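# Hang a power strip on two wall screws

## Task

Place the power strip's keyhole slots over the two screws so that it hangs level without support, with the narrow part of each keyhole slot pointing upward.

## Robot and tools

Robot: two arms, left_arm and right_arm, each ending in a five-finger hand (right_arm has a right hand, left_arm a mirrored left hand). Calibrated bases in the scene frame: left_arm at (+0.016, +0.335, -0.002) m, right_arm at (+0.008, -0.233, 0) m, both turned only slightly about z. A post stands on the floor behind the arms. Loose objects may get a brief nudge now and then.

Scene frame: origin at table-top height, midway between the nominal bases; +x points out over the table, +z up, and left_arm sits on the +y side. Camera image sides do not match the arm names. All reported poses, velocities and offset axes use this frame.

Hand point: a point fixed to each palm, about 5 cm in front of it and 15 cm out from the wrist face. Its +z runs along the straight fingers, +y points out of the palm, +x runs across the palm away from the thumb on the right hand (toward the thumb on the left hand). Straight fingers extend 6 to 7 cm beyond the point and lie 6 cm behind it along -y. A bracket on the little-finger side of the wrist can strike things. Arms track loosely: resting 1 to 3 cm (sometimes 5 cm) off the command, usually low, is normal and not a sign of contact. Each step the commanded orientation is clipped to within 40 degrees of the measured one.

execute_actions(actions, cameras): actions is a list of actions; each action is a table of 1 to 15 rows, one row per 1/30 s step, and a short table repeats its final row up to step 15. Every row is one flat list of 28 numbers, all in [-1, 1], covering both arms even if only one moves: left dx, dy, dz, rx, ry, rz, then left thumb_turn, thumb_bend, index, middle, ring, little, force_limit, speed; then the same fourteen for the right arm. The six pose numbers are an offset (not a pose) from that arm's Hand target as it stood when the action began, along scene axes; every row in the action is measured from that same start, so repeating an offset in a new action moves further. Scale: 1.0 equals 0.6 m for dx, dy, dz and 180 degrees for the rotation vector rx, ry, rz, which turns the hand about its Hand target position. Send six zeros to ask nothing new of an arm. The six finger numbers are absolute targets: -1 open/straight (thumb_turn -1 beside the palm, +1 opposite the fingers), +1 closed. force_limit maps -1..+1 to roughly 0..10 N at the fingertip (0..15 N for both thumb motors). speed rises from near zero at -1 to full at +0.48 and stays full up to +1; full travel takes 0.49 s. To keep a hand unchanged, resend the eight hand numbers of the last row actually executed for it (before any, use hand_measured plus hand_force_limit and hand_speed). cameras: list of names, ["all"], or []; images come by default only with an empty actions list.

move(target, speed, blend, blocking, cameras): drives each hand point in a straight line. target is one 28-number row as above, or a list of up to 15 such rows; every row's pose numbers are offsets from the Hand targets at the start of the move, not from the previous row. Hand numbers in the first row are sent at the start, later ones on arrival. speed is path top speed in m/s, 0.002 to 4.3 (default 0.25), with turning capped at twice that in rad/s; one value or one per target. blend is corner rounding in metres (0 = stop at each target). blocking=false returns after about 0.5 s while the move continues. The whole move is capped at 10 s. Paths ignore obstacles and the other arm; faster moves stray more and hit harder. The result adds a move: line with the ending (done, off_target, moving, held, fault) and limits (paced = pose clipped, held = steps withheld).

wait(seconds): 0 to 3600, runs the scene without new commands; a running move keeps going. stop(): brakes a running move. zoom_image(camera, region): region [x0, y0, x1, y1] in pixels of that camera's newest image, at most 504 by 504. show_instructions(): shows the reference pages. finished_scene(scene): ends the scene, scene is 1 or omitted; cannot be undone.

Cameras: cam_head_left, cam_head_right, cam_high, cam_low (896x504 each), cam_left_wrist, cam_right_wrist (672x504, fisheye).

Results: end_effector_position (m) and end_effector_quat_wxyz in the scene frame; Hand target, the last commanded pose after clipping, from which the next offsets count; a settled hand may rest short of it, and the next execute_actions call re-requests it. hand_measured, hand_stopped_by (moving, target, force, stalled, fault) and hand_load_n (fingertip N, positive when pushed open) list six values in motor order; a lost grip shows as load falling near 0. Joint torques and velocities also appear; execute_actions results list positions at some steps.

Gripping: thumb turned in front, hand closes on things about 3.5 to 6.5 cm thick, handles down to 2.5 cm. For a gentle grip close at speed -0.94 or lower. To squeeze harder, raise force_limit and send a more-closed target; to loosen, send a more-open one.

Avoid: drops of any height, releasing a moving part, fast hits, hard pushes on fixed things, contact between the two arms or hands, anything leaving the table, and heavy finger loads. An arm blocked by something keeps pressing; command its target back past the hand point. Long holds or stretched reach heat motors; at 100 °C that arm goes limp for 30 to 60 s. Before finishing, the strip must stay hung with the robot let go.

Each tool is called by a JSON object that holds its "name" and its "arguments".

Reference images:

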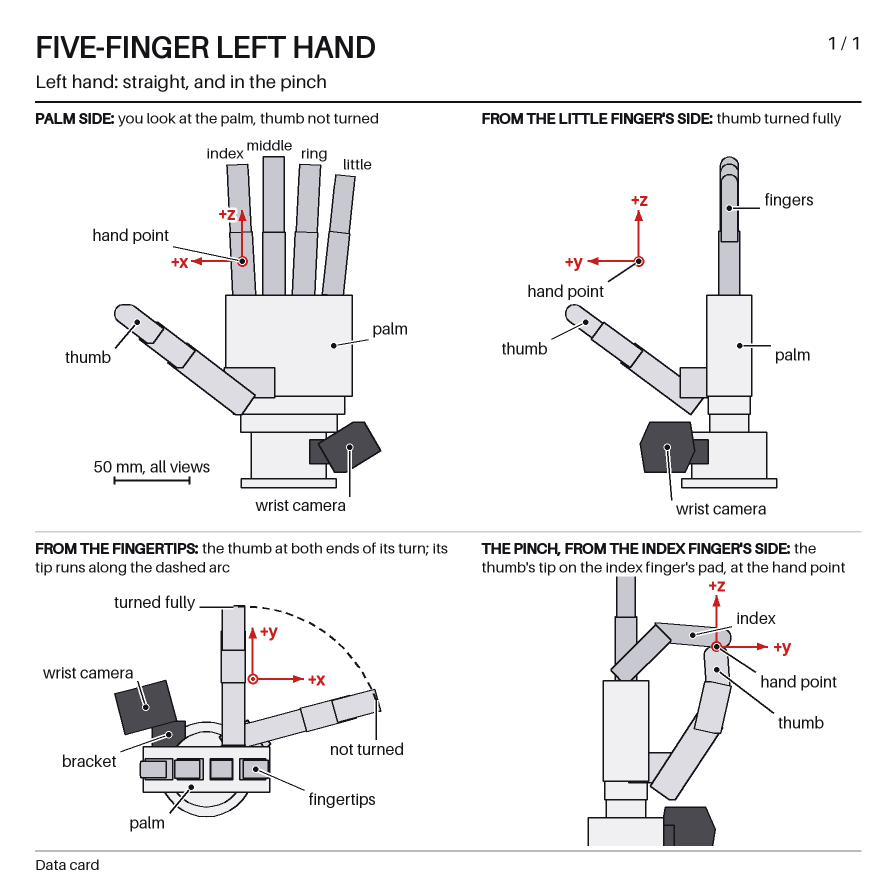

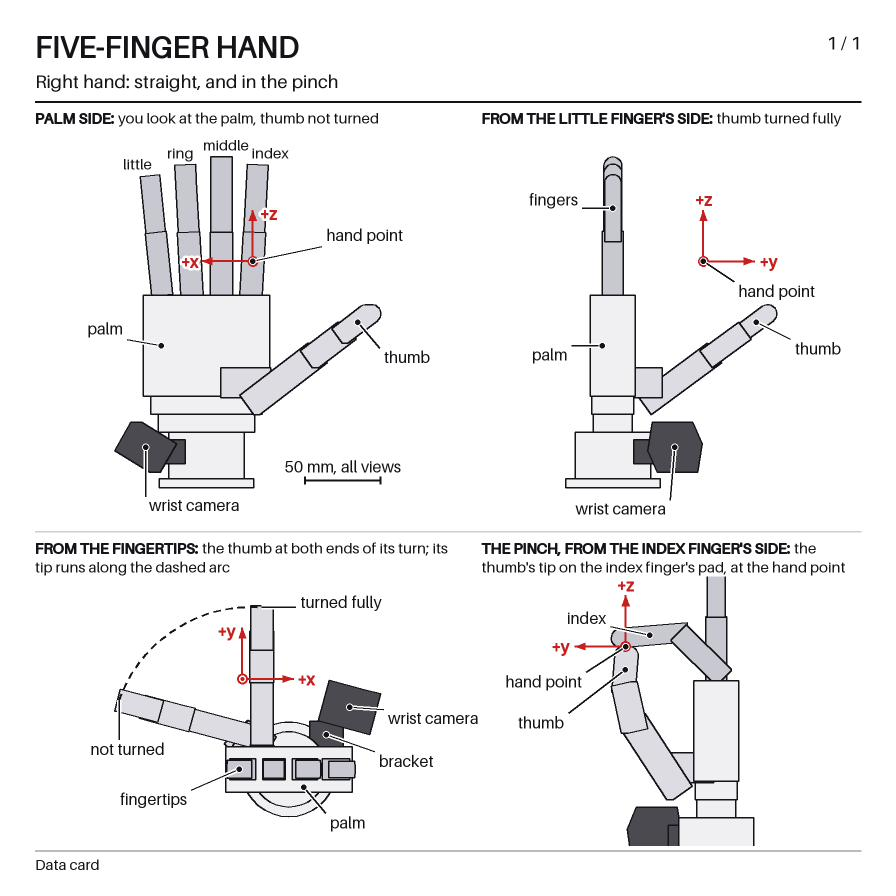

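## Session

{"name": "execute_actions", "arguments": {"actions": []}}

Scene clock: 0.00 s.
left_arm: end_effector_position=(+0.6786, +0.2785, +0.1269) hand_measured=(-1.000, -1.000, -1.000, -1.000, -1.000, -1.000) hand_load_n=(+0.0, +0.0, +0.0, +0.0, +0.0, +0.0) hand_stopped_by=(target, target, target, target, target, target) hand_force_limit=0.00 hand_speed=-0.80 end_effector_quat_wxyz=(+0.016, +0.998, +0.053, +0.017) | right_arm: end_effector_position=(+0.7110, -0.2930, +0.2841) hand_measured=(-1.000, -1.000, -1.000, -1.000, -1.000, -1.000) hand_load_n=(+0.0, +0.0, +0.0, +0.0, +0.0, +0.0) hand_stopped_by=(target, target, target, target, target, target) hand_force_limit=0.00 hand_speed=-0.80 end_effector_quat_wxyz=(-0.137, +0.768, -0.534, +0.326)
Joint positions: left_arm=[0.06 1.993 1.849 -1.393 0.031 -1.667] | right_arm=[-0.045 1.884 2.043 -1.012 0.099 -0.451]
Joint velocities: within noise
Joint torques (N m): no reading
Heat: left arm: hottest elbow 34 °C; right arm: hottest wrist roll 34 °C.
Hand target: left_arm +0.6844, +0.2785, +0.1295; +0.017, +0.998, +0.053, +0.022 | right_arm +0.7163, -0.2933, +0.2899; -0.141, +0.765, -0.533, +0.332

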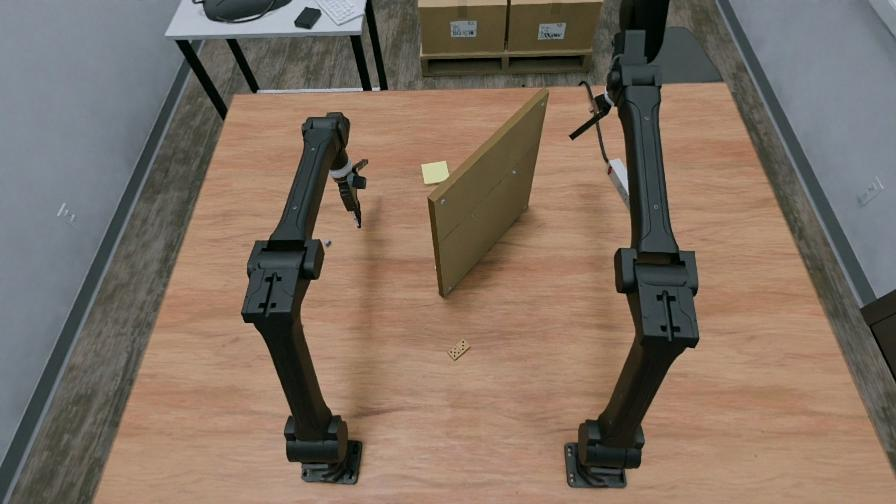

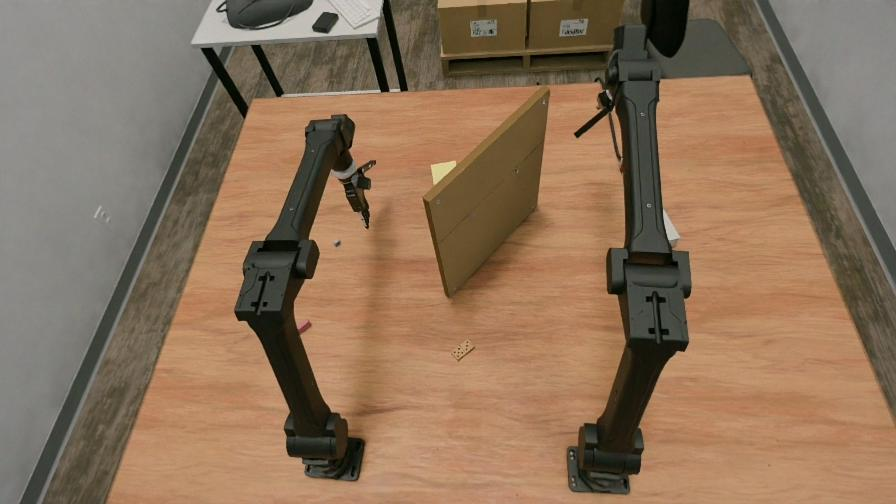

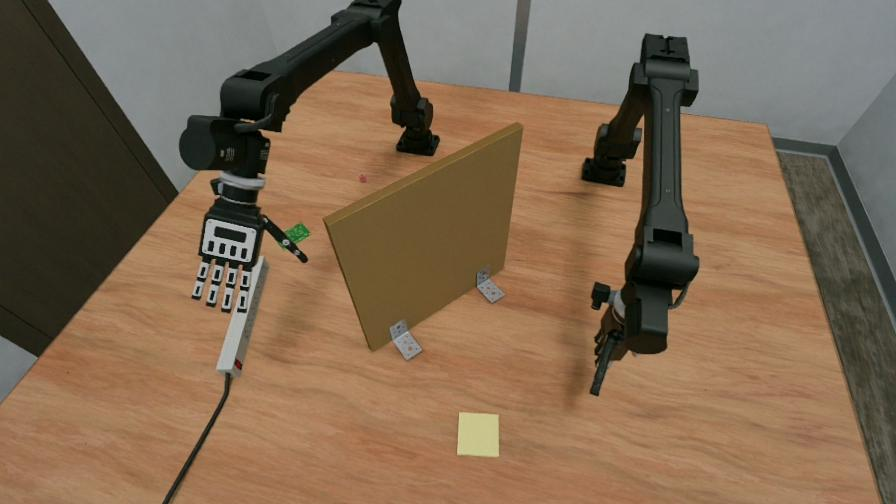

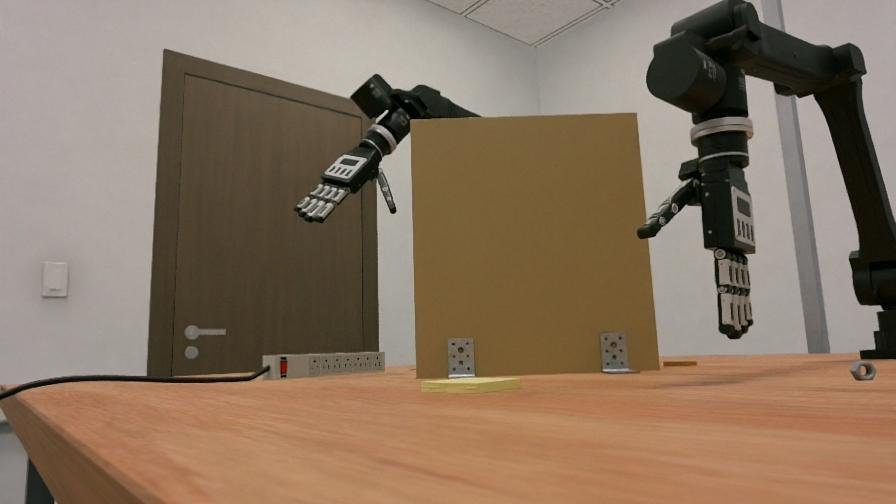

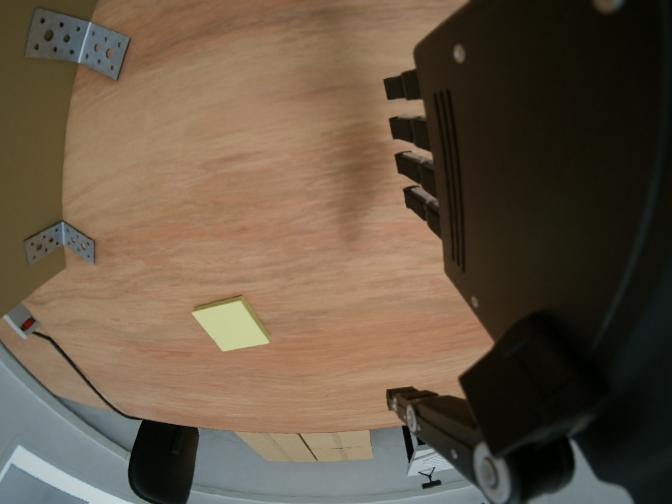

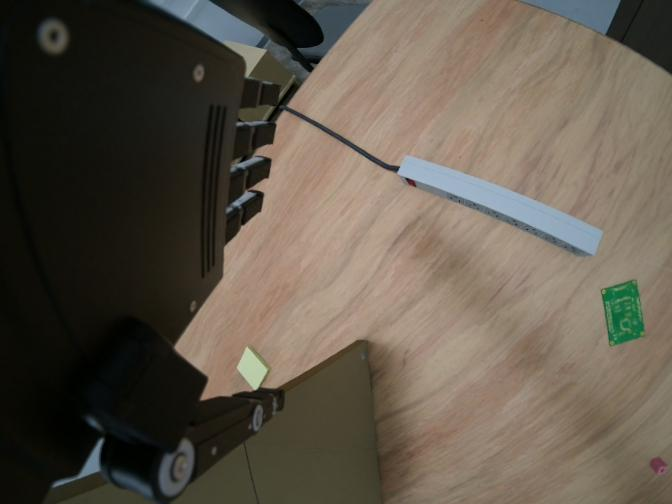

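{"name": "zoom_image", "arguments": {"camera": "cam_head_left", "region": [400, 70, 680, 310]}}

{"name": "zoom_image", "arguments": {"camera": "cam_head_right", "region": [400, 70, 700, 310]}}

{"name": "zoom_image", "arguments": {"camera": "cam_low", "region": [220, 320, 420, 400]}}

{"name": "zoom_image", "arguments": {"camera": "cam_high", "region": [160, 220, 340, 400]}}

{"name": "zoom_image", "arguments": {"camera": "cam_right_wrist", "region": [380, 120, 660, 360]}}

Scaled by 1.800 from the camera's image (finer frame: 1280x720).

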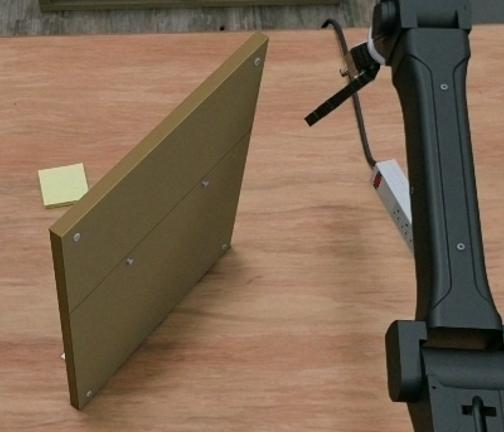

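Scaled by 1.680 from the camera's image (finer frame: 1280x720).

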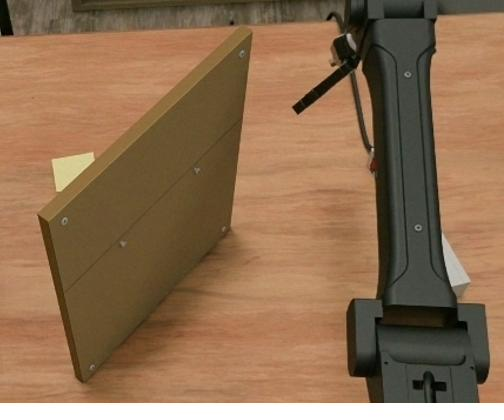

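Scaled by 2.520 from the camera's image (finer frame: 1280x720).

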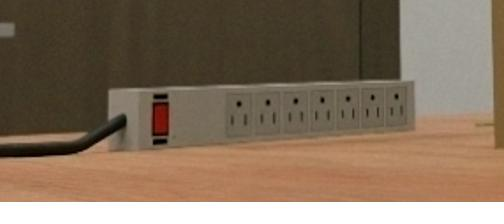

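Scaled by 2.800 from the camera's image (finer frame: 1280x720).

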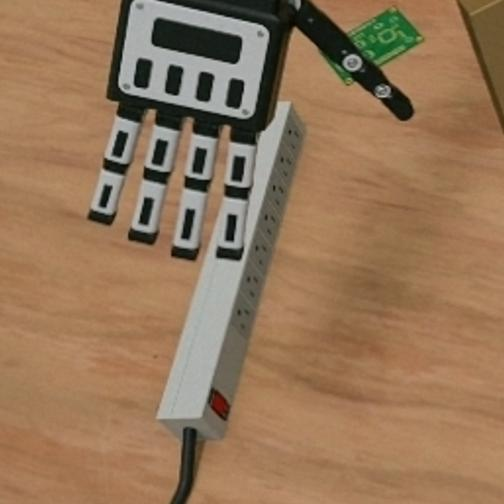

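Scaled by 1.800 from the camera's image (finer frame: 960x720).

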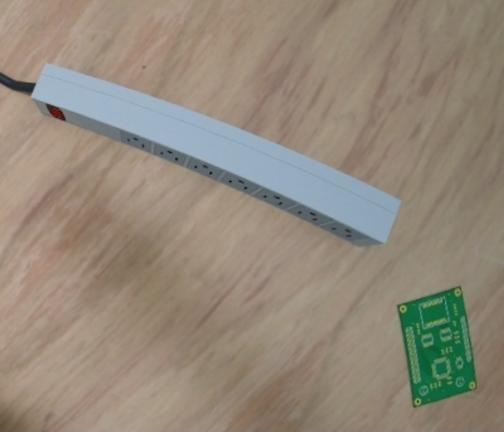

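{"name": "move", "arguments": {"target": [0,0,0,0,0,0,-1,-1,-1,-1,-1,-1,0,-0.8, 0.09,-0.411,-0.17,0.1128,0.0712,0.4297,-1,-1,-1,-1,-1,-1,0,-0.8], "speed": 0.2, "cameras": ["all"]}}

Scene clock: 23.20 s.
left_arm: end_effector_position=(+0.6786, +0.2785, +0.1269) hand_measured=(-1.000, -1.000, -1.000, -1.000, -1.000, -1.000) hand_load_n=(+0.0, +0.0, +0.0, +0.0, +0.0, +0.0) hand_stopped_by=(target, target, target, target, target, target) hand_force_limit=0.00 hand_speed=-0.80 end_effector_quat_wxyz=(+0.016, +0.998, +0.053, +0.017) | right_arm: end_effector_position=(+0.7604, -0.5334, +0.1879) hand_measured=(-1.000, -1.000, -1.000, -1.000, -1.000, -1.000) hand_load_n=(+0.0, +0.0, +0.0, +0.0, +0.0, +0.0) hand_stopped_by=(target, target, target, target, target, target) hand_force_limit=0.00 hand_speed=-0.80 end_effector_quat_wxyz=(-0.301, +0.905, -0.068, +0.294)
Joint positions: left_arm=[0.06 1.993 1.849 -1.393 0.031 -1.667] | right_arm=[-0.481 2.518 2.88 -1.545 -0.797 -1.75]
Joint torques (N m): left_arm=[-0.67 -17.38 11.15 0.23 -0.03 -0.06] | right_arm=[-1.44 -19.37 11.47 1.35 -0.67 -0.19]
Heat: left arm: hottest elbow 36 °C; right arm: hottest elbow 37 °C.
Hand target: left_arm +0.6844, +0.2785, +0.1295; +0.017, +0.998, +0.053, +0.022 | right_arm +0.7702, -0.5401, +0.1879; -0.383, +0.924, +0.001, +0.000
Off the commanded pose: left_arm 0.006 m, 1 deg | right_arm 0.012 m, 36 deg.
elbow stopped short (right arm): the move would have taken joint 3 (elbow) straighter than the controller allows.
move: off_target (right_arm)

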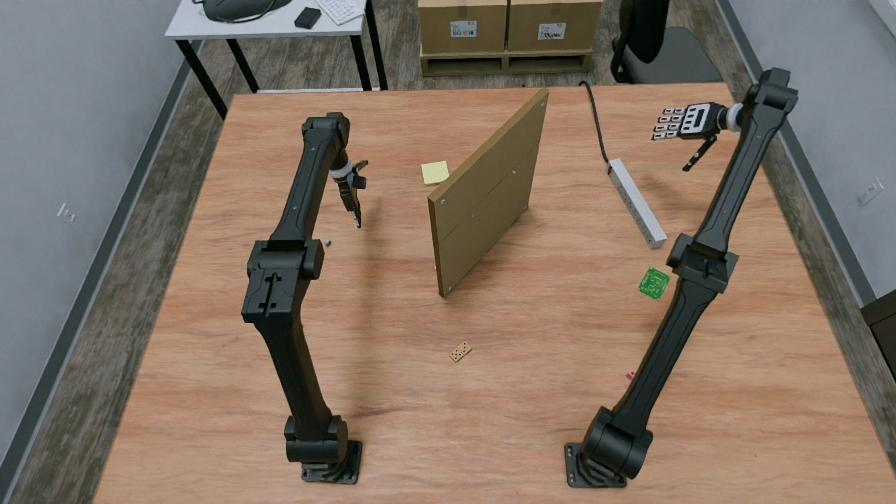

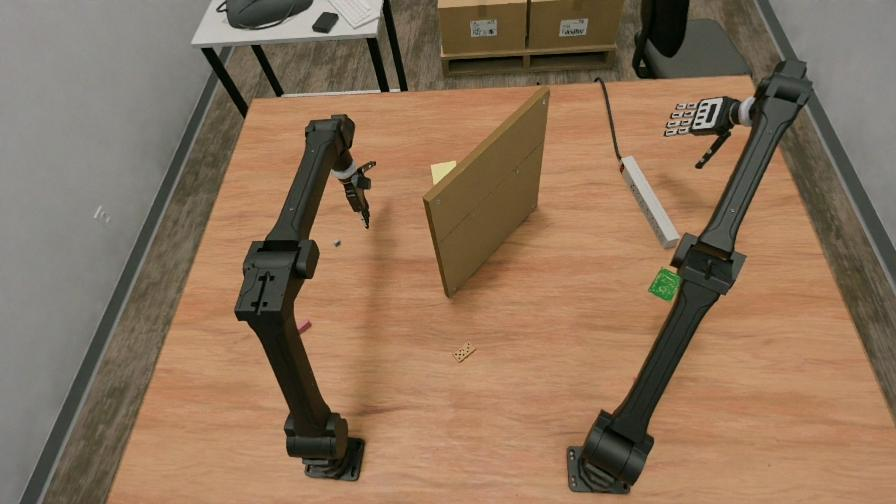

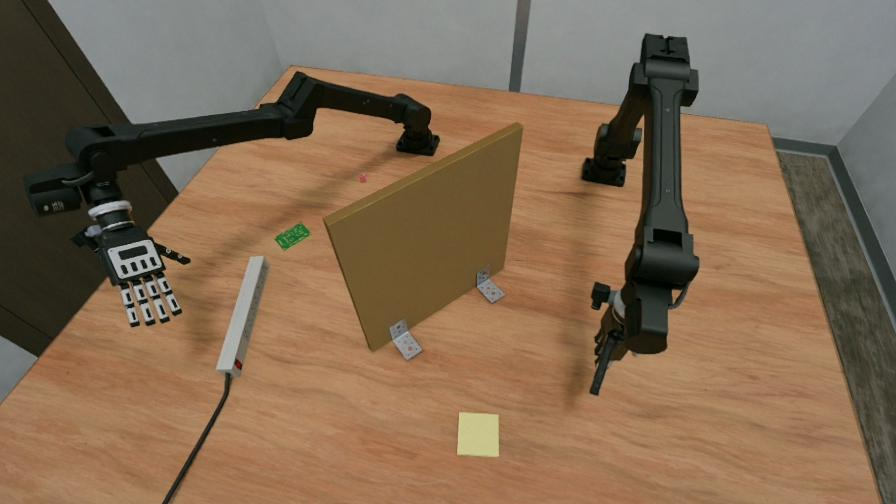

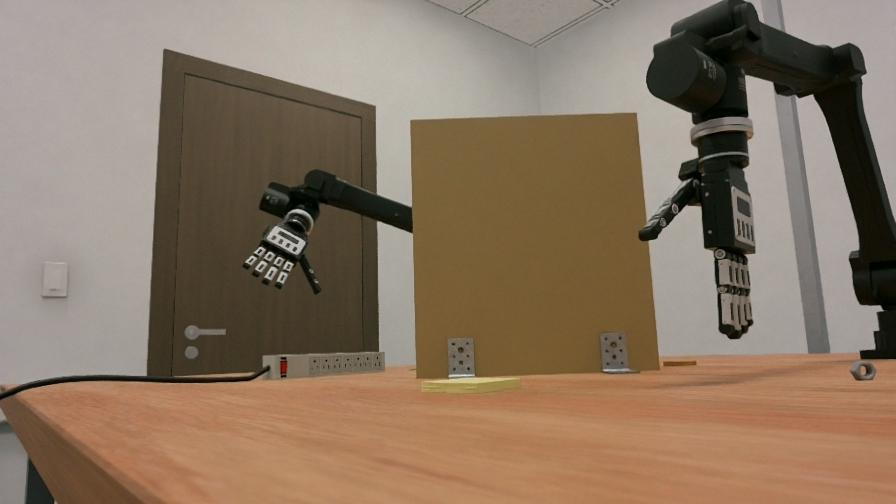

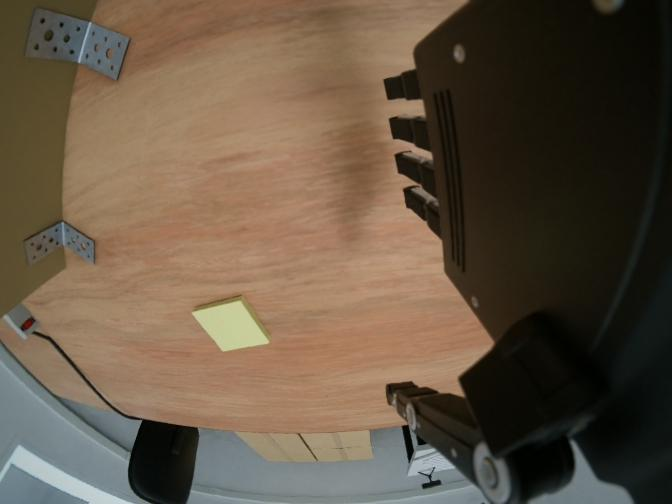

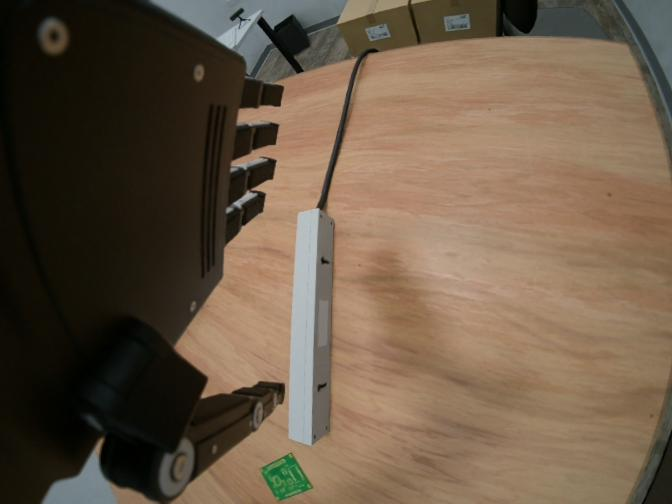

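Excellent view of the back.

{"name": "zoom_image", "arguments": {"camera": "cam_right_wrist", "region": [270, 190, 370, 340]}}

{"name": "zoom_image", "arguments": {"camera": "cam_right_wrist", "region": [270, 340, 370, 490]}}

{"name": "zoom_image", "arguments": {"camera": "cam_head_left", "region": [580, 70, 700, 310]}}

{"name": "zoom_image", "arguments": {"camera": "cam_high", "region": [200, 240, 300, 400]}}

{"name": "zoom_image", "arguments": {"camera": "cam_head_left", "region": [420, 80, 560, 310]}}

Scaled by 3.360 from the camera's image (finer frame: 960x720).

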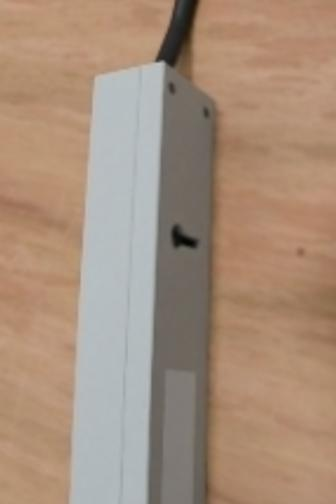

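Scaled by 3.360 from the camera's image (finer frame: 960x720).

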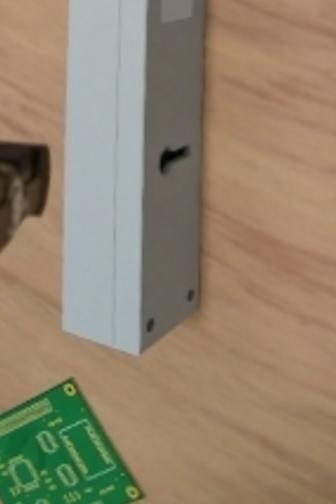

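Scaled by 2.100 from the camera's image (finer frame: 1280x720).

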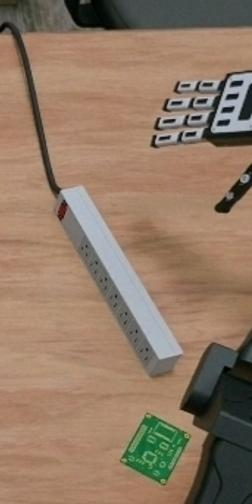

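Scaled by 3.150 from the camera's image (finer frame: 1280x720).

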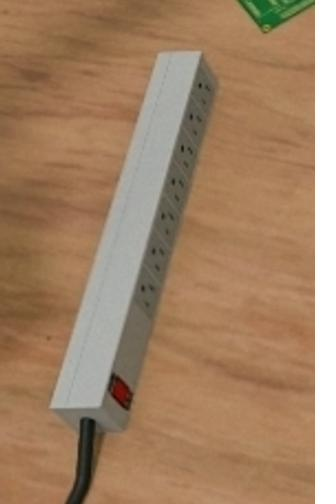

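Scaled by 2.191 from the camera's image (finer frame: 1280x720).

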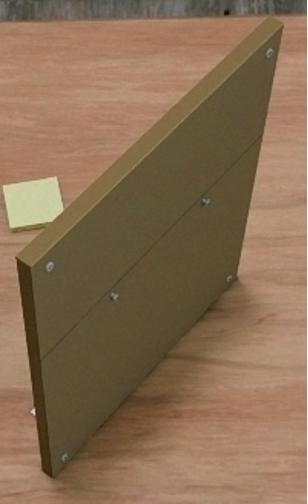

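{"name": "zoom_image", "arguments": {"camera": "cam_head_left", "region": [595, 145, 685, 265]}}

{"name": "zoom_image", "arguments": {"camera": "cam_head_right", "region": [605, 145, 695, 265]}}

{"name": "zoom_image", "arguments": {"camera": "cam_low", "region": [250, 335, 400, 395]}}

Scaled by 4.200 from the camera's image (finer frame: 1280x720).

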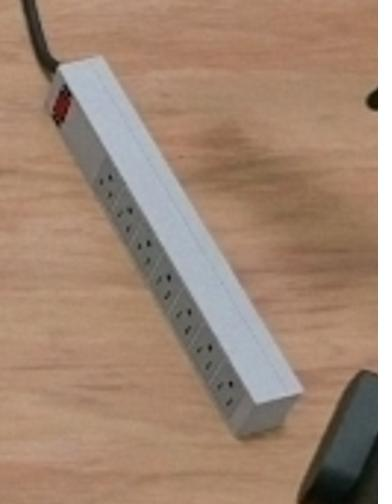

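Scaled by 4.200 from the camera's image (finer frame: 1280x720).

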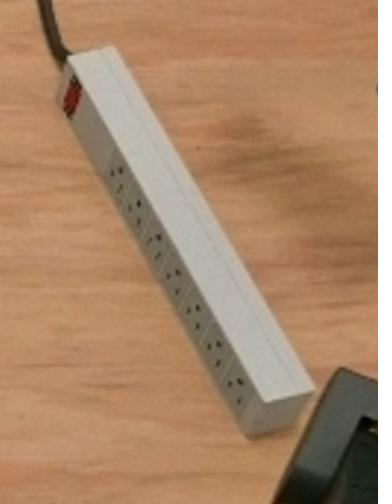

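Scaled by 3.360 from the camera's image (finer frame: 1280x720).

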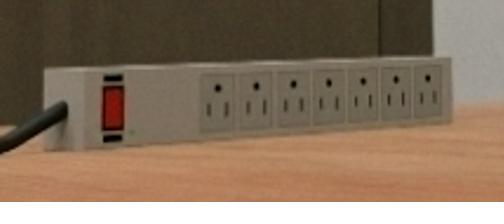

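{"name": "move", "arguments": {"target": [[0,0,0,0,0,0,-1,-1,-1,-1,-1,-1,0,-0.8, -0.117,0.300,0.187,-0.1128,-0.0712,-0.4297,1,-0.9,-0.5,-0.5,-0.5,-0.5,0,-0.3],[0,0,0,0,0,0,-1,-1,-1,-1,-1,-1,0,-0.8, -0.085,0.177,-0.06,0.013,-0.1026,-0.9105,1,-0.9,-0.5,-0.5,-0.5,-0.5,0,-0.3]], "speed": 0.3, "blend": 0.05, "cameras": ["all"]}}

Scene clock: 46.30 s.
left_arm: end_effector_position=(+0.6786, +0.2785, +0.1269) hand_measured=(-1.000, -1.000, -1.000, -1.000, -1.000, -1.000) hand_load_n=(+0.0, +0.0, +0.0, +0.0, +0.0, +0.0) hand_stopped_by=(target, target, target, target, target, target) hand_force_limit=0.00 hand_speed=-0.80 end_effector_quat_wxyz=(+0.016, +0.998, +0.053, +0.017) | right_arm: end_effector_position=(+0.7018, -0.4377, +0.1411) hand_measured=(+1.000, -0.900, -0.500, -0.500, -0.500, -0.500) hand_load_n=(+0.0, +0.0, +0.0, +0.0, +0.0, +0.0) hand_stopped_by=(target, target, target, target, target, target) hand_force_limit=0.00 hand_speed=-0.30 end_effector_quat_wxyz=(+0.049, -0.125, +0.869, -0.477)
Joint positions: left_arm=[0.06 1.993 1.849 -1.393 0.031 -1.667] | right_arm=[-0.119 1.973 1.733 -0.81 0.899 0.896]
Joint torques (N m): left_arm=[-0.38 -16.97 11.22 0.25 -0.03 -0.06] | right_arm=[-0.62 -15.03 12 0.77 0.63 0.06]
Heat: left arm: hottest elbow 38 °C; right arm: hottest elbow 39 °C.
Hand target: left_arm +0.6844, +0.2785, +0.1295; +0.017, +0.998, +0.053, +0.022 | right_arm +0.7192, -0.4338, +0.1518; +0.063, -0.116, +0.867, -0.480
Off the commanded pose: left_arm 0.006 m, 1 deg | right_arm 0.021 m, 2 deg.
move: off_target (right_arm)

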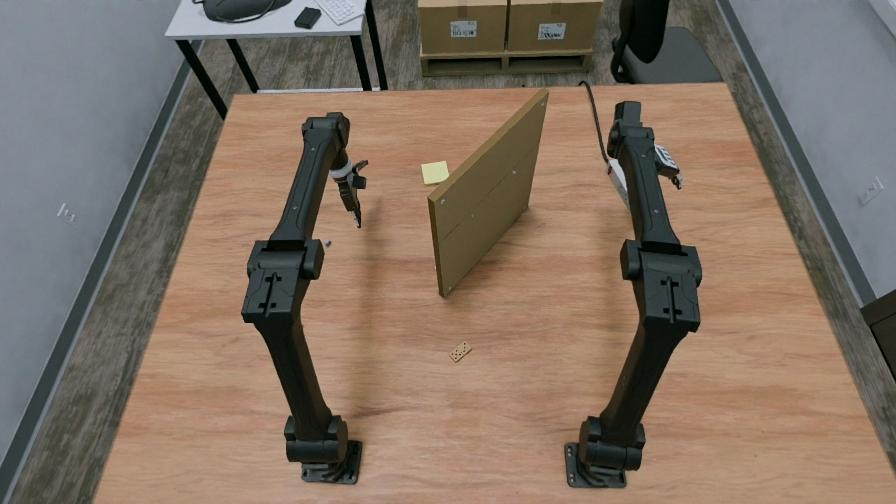

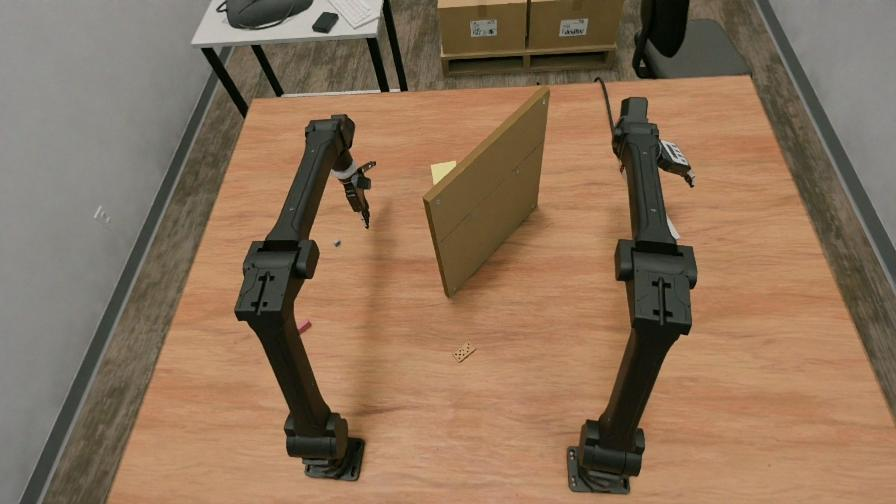

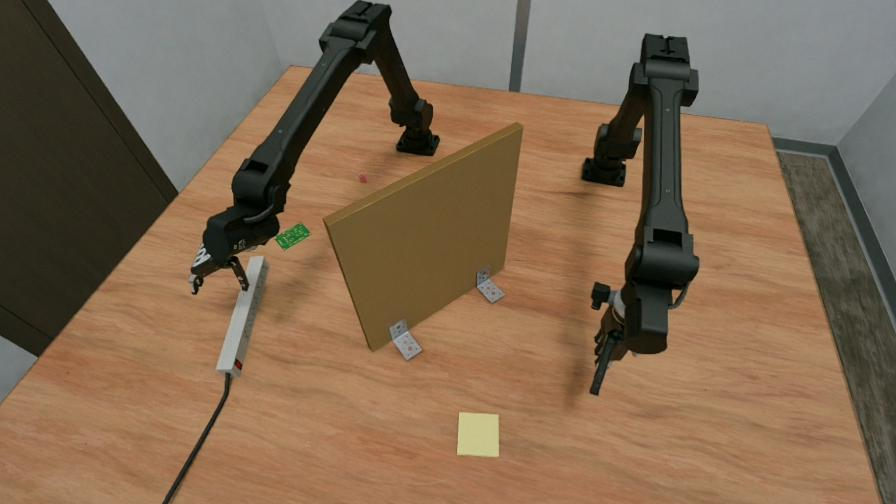

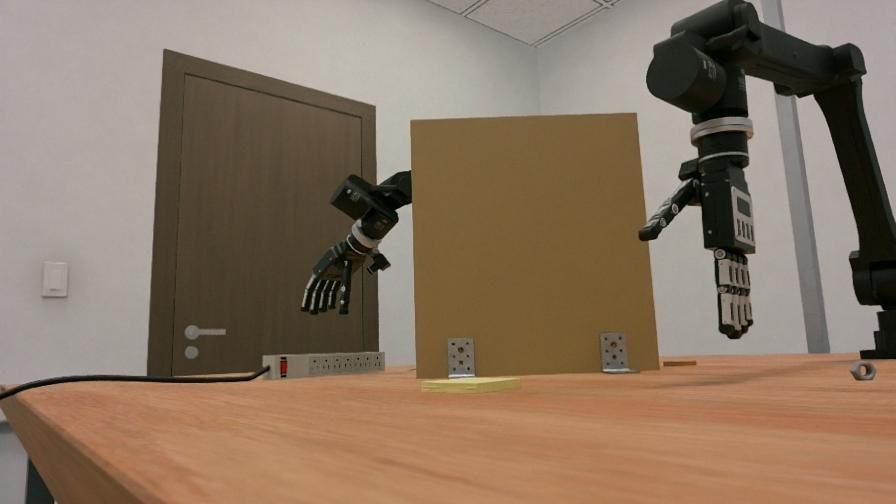

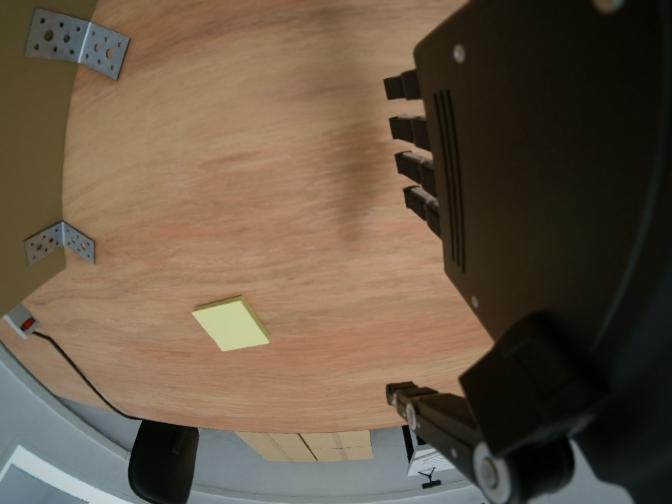

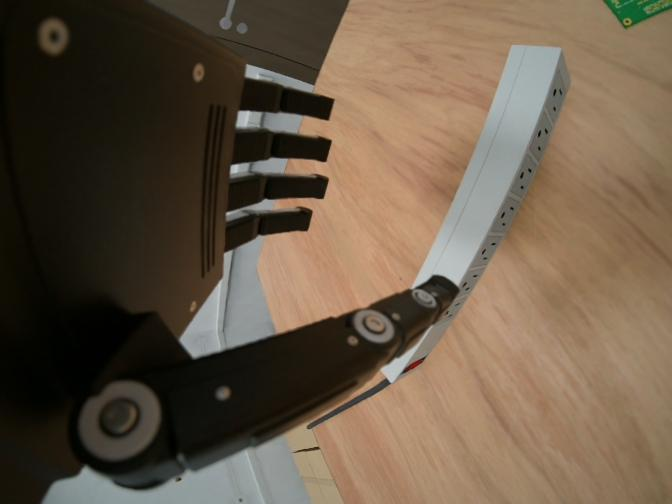

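{"name": "zoom_image", "arguments": {"camera": "cam_high", "region": [170, 200, 290, 390]}}

{"name": "zoom_image", "arguments": {"camera": "cam_low", "region": [260, 230, 410, 390]}}

{"name": "zoom_image", "arguments": {"camera": "cam_head_left", "region": [595, 90, 705, 260]}}

{"name": "zoom_image", "arguments": {"camera": "cam_head_right", "region": [595, 90, 705, 260]}}

Scaled by 2.653 from the camera's image (finer frame: 1280x720).

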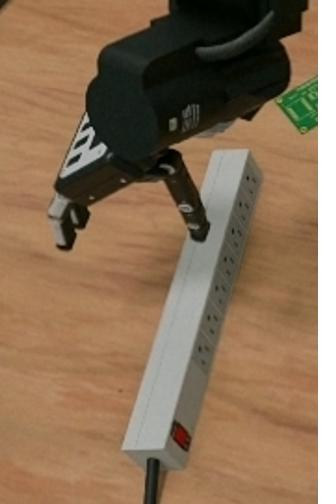

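Scaled by 3.150 from the camera's image (finer frame: 1280x720).

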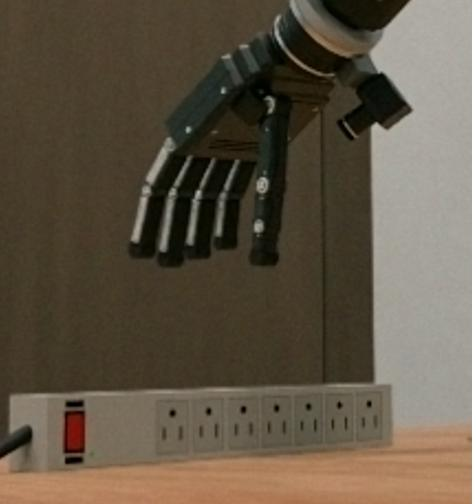

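Scaled by 2.965 from the camera's image (finer frame: 1280x720).

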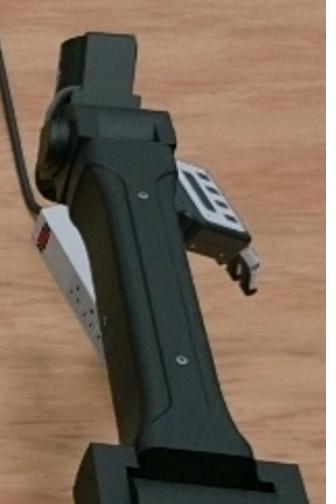

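Scaled by 2.965 from the camera's image (finer frame: 1280x720).

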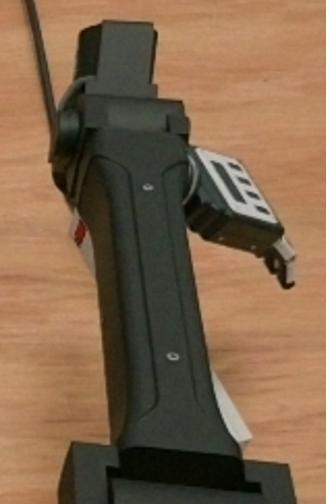

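{"name": "move", "arguments": {"target": [0,0,0,0,0,0,-1,-1,-1,-1,-1,-1,0,-0.8, 0.028,0.022,-0.082,0,0,0,1,-0.9,-0.5,-0.5,-0.5,-0.5,0,-0.3], "speed": 0.15, "cameras": ["cam_high","cam_low","cam_right_wrist"]}}

{"name": "zoom_image", "arguments": {"camera": "cam_high", "region": [170, 200, 290, 390]}}

{"name": "zoom_image", "arguments": {"camera": "cam_low", "region": [260, 230, 410, 390]}}

Scene clock: 54.00 s.
left_arm: end_effector_position=(+0.6786, +0.2785, +0.1269) hand_measured=(-1.000, -1.000, -1.000, -1.000, -1.000, -1.000) hand_load_n=(+0.0, +0.0, +0.0, +0.0, +0.0, +0.0) hand_stopped_by=(target, target, target, target, target, target) hand_force_limit=0.00 hand_speed=-0.80 end_effector_quat_wxyz=(+0.016, +0.998, +0.053, +0.017) | right_arm: end_effector_position=(+0.7158, -0.4205, +0.0864) hand_measured=(+1.000, -0.900, -0.500, -0.500, -0.500, -0.500) hand_load_n=(+0.0, -0.5, +0.0, +0.0, +0.0, +0.0) hand_stopped_by=(target, target, target, target, target, target) hand_force_limit=0.00 hand_speed=-0.30 end_effector_quat_wxyz=(+0.040, -0.133, +0.869, -0.475)
Joint positions: left_arm=[0.06 1.993 1.849 -1.393 0.031 -1.667] | right_arm=[-0.09 2.061 1.735 -0.774 0.911 0.929]
Joint torques (N m): left_arm=[-0.32 -17.03 11.18 0.18 -0.04 -0.06] | right_arm=[-1.03 -16.67 11.51 1.43 0.61 0.07]
Heat: left arm: hottest elbow 39 °C; right arm: hottest elbow 40 °C.
Hand target: left_arm +0.6844, +0.2785, +0.1295; +0.017, +0.998, +0.053, +0.022 | right_arm +0.7361, -0.4206, +0.1027; +0.063, -0.116, +0.867, -0.480
Off the commanded pose: left_arm 0.006 m, 1 deg | right_arm 0.026 m, 3 deg.
move: off_target (right_arm)

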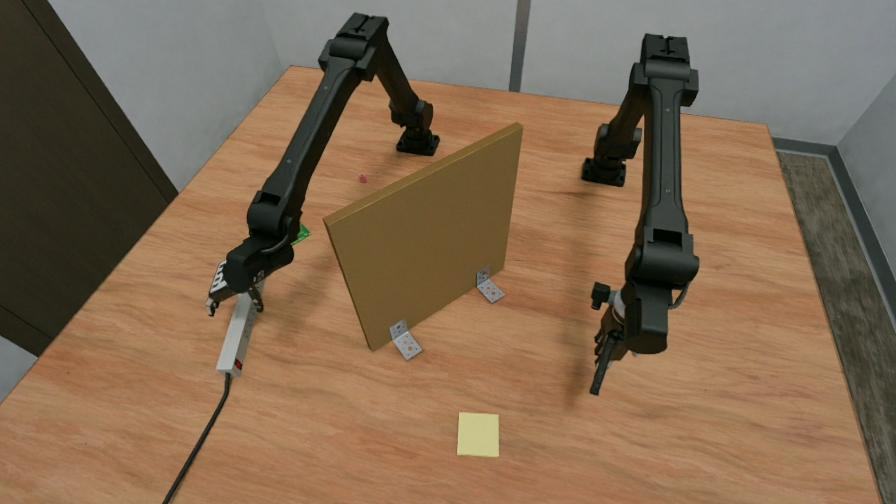

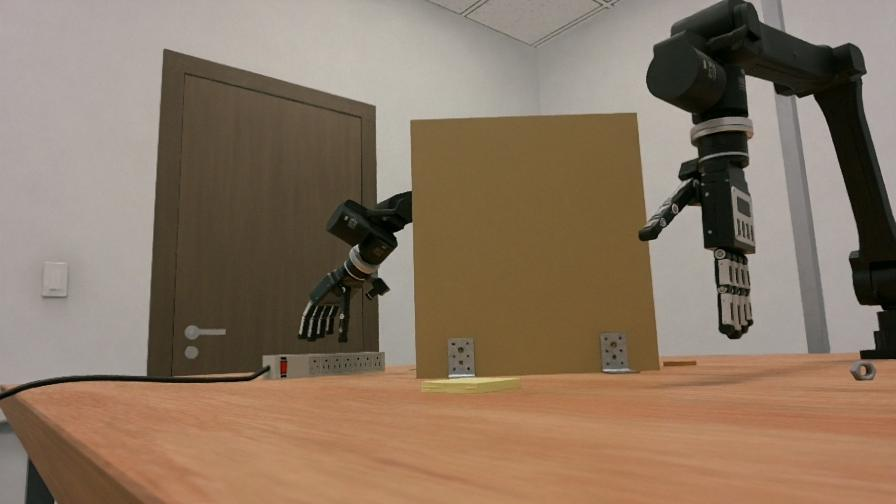

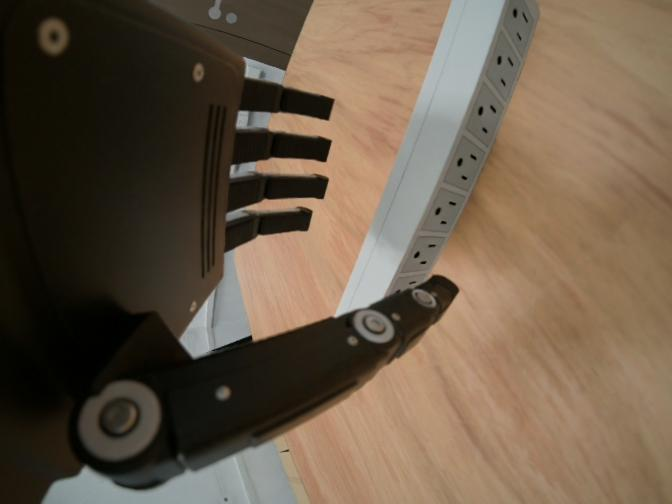

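Scaled by 2.653 from the camera's image (finer frame: 1280x720).

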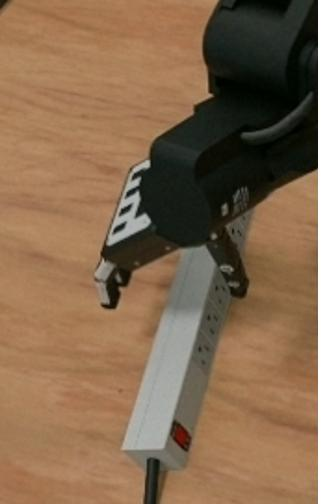

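Scaled by 3.150 from the camera's image (finer frame: 1280x720).

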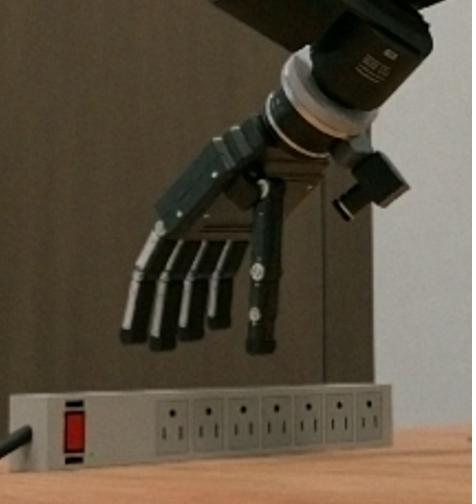

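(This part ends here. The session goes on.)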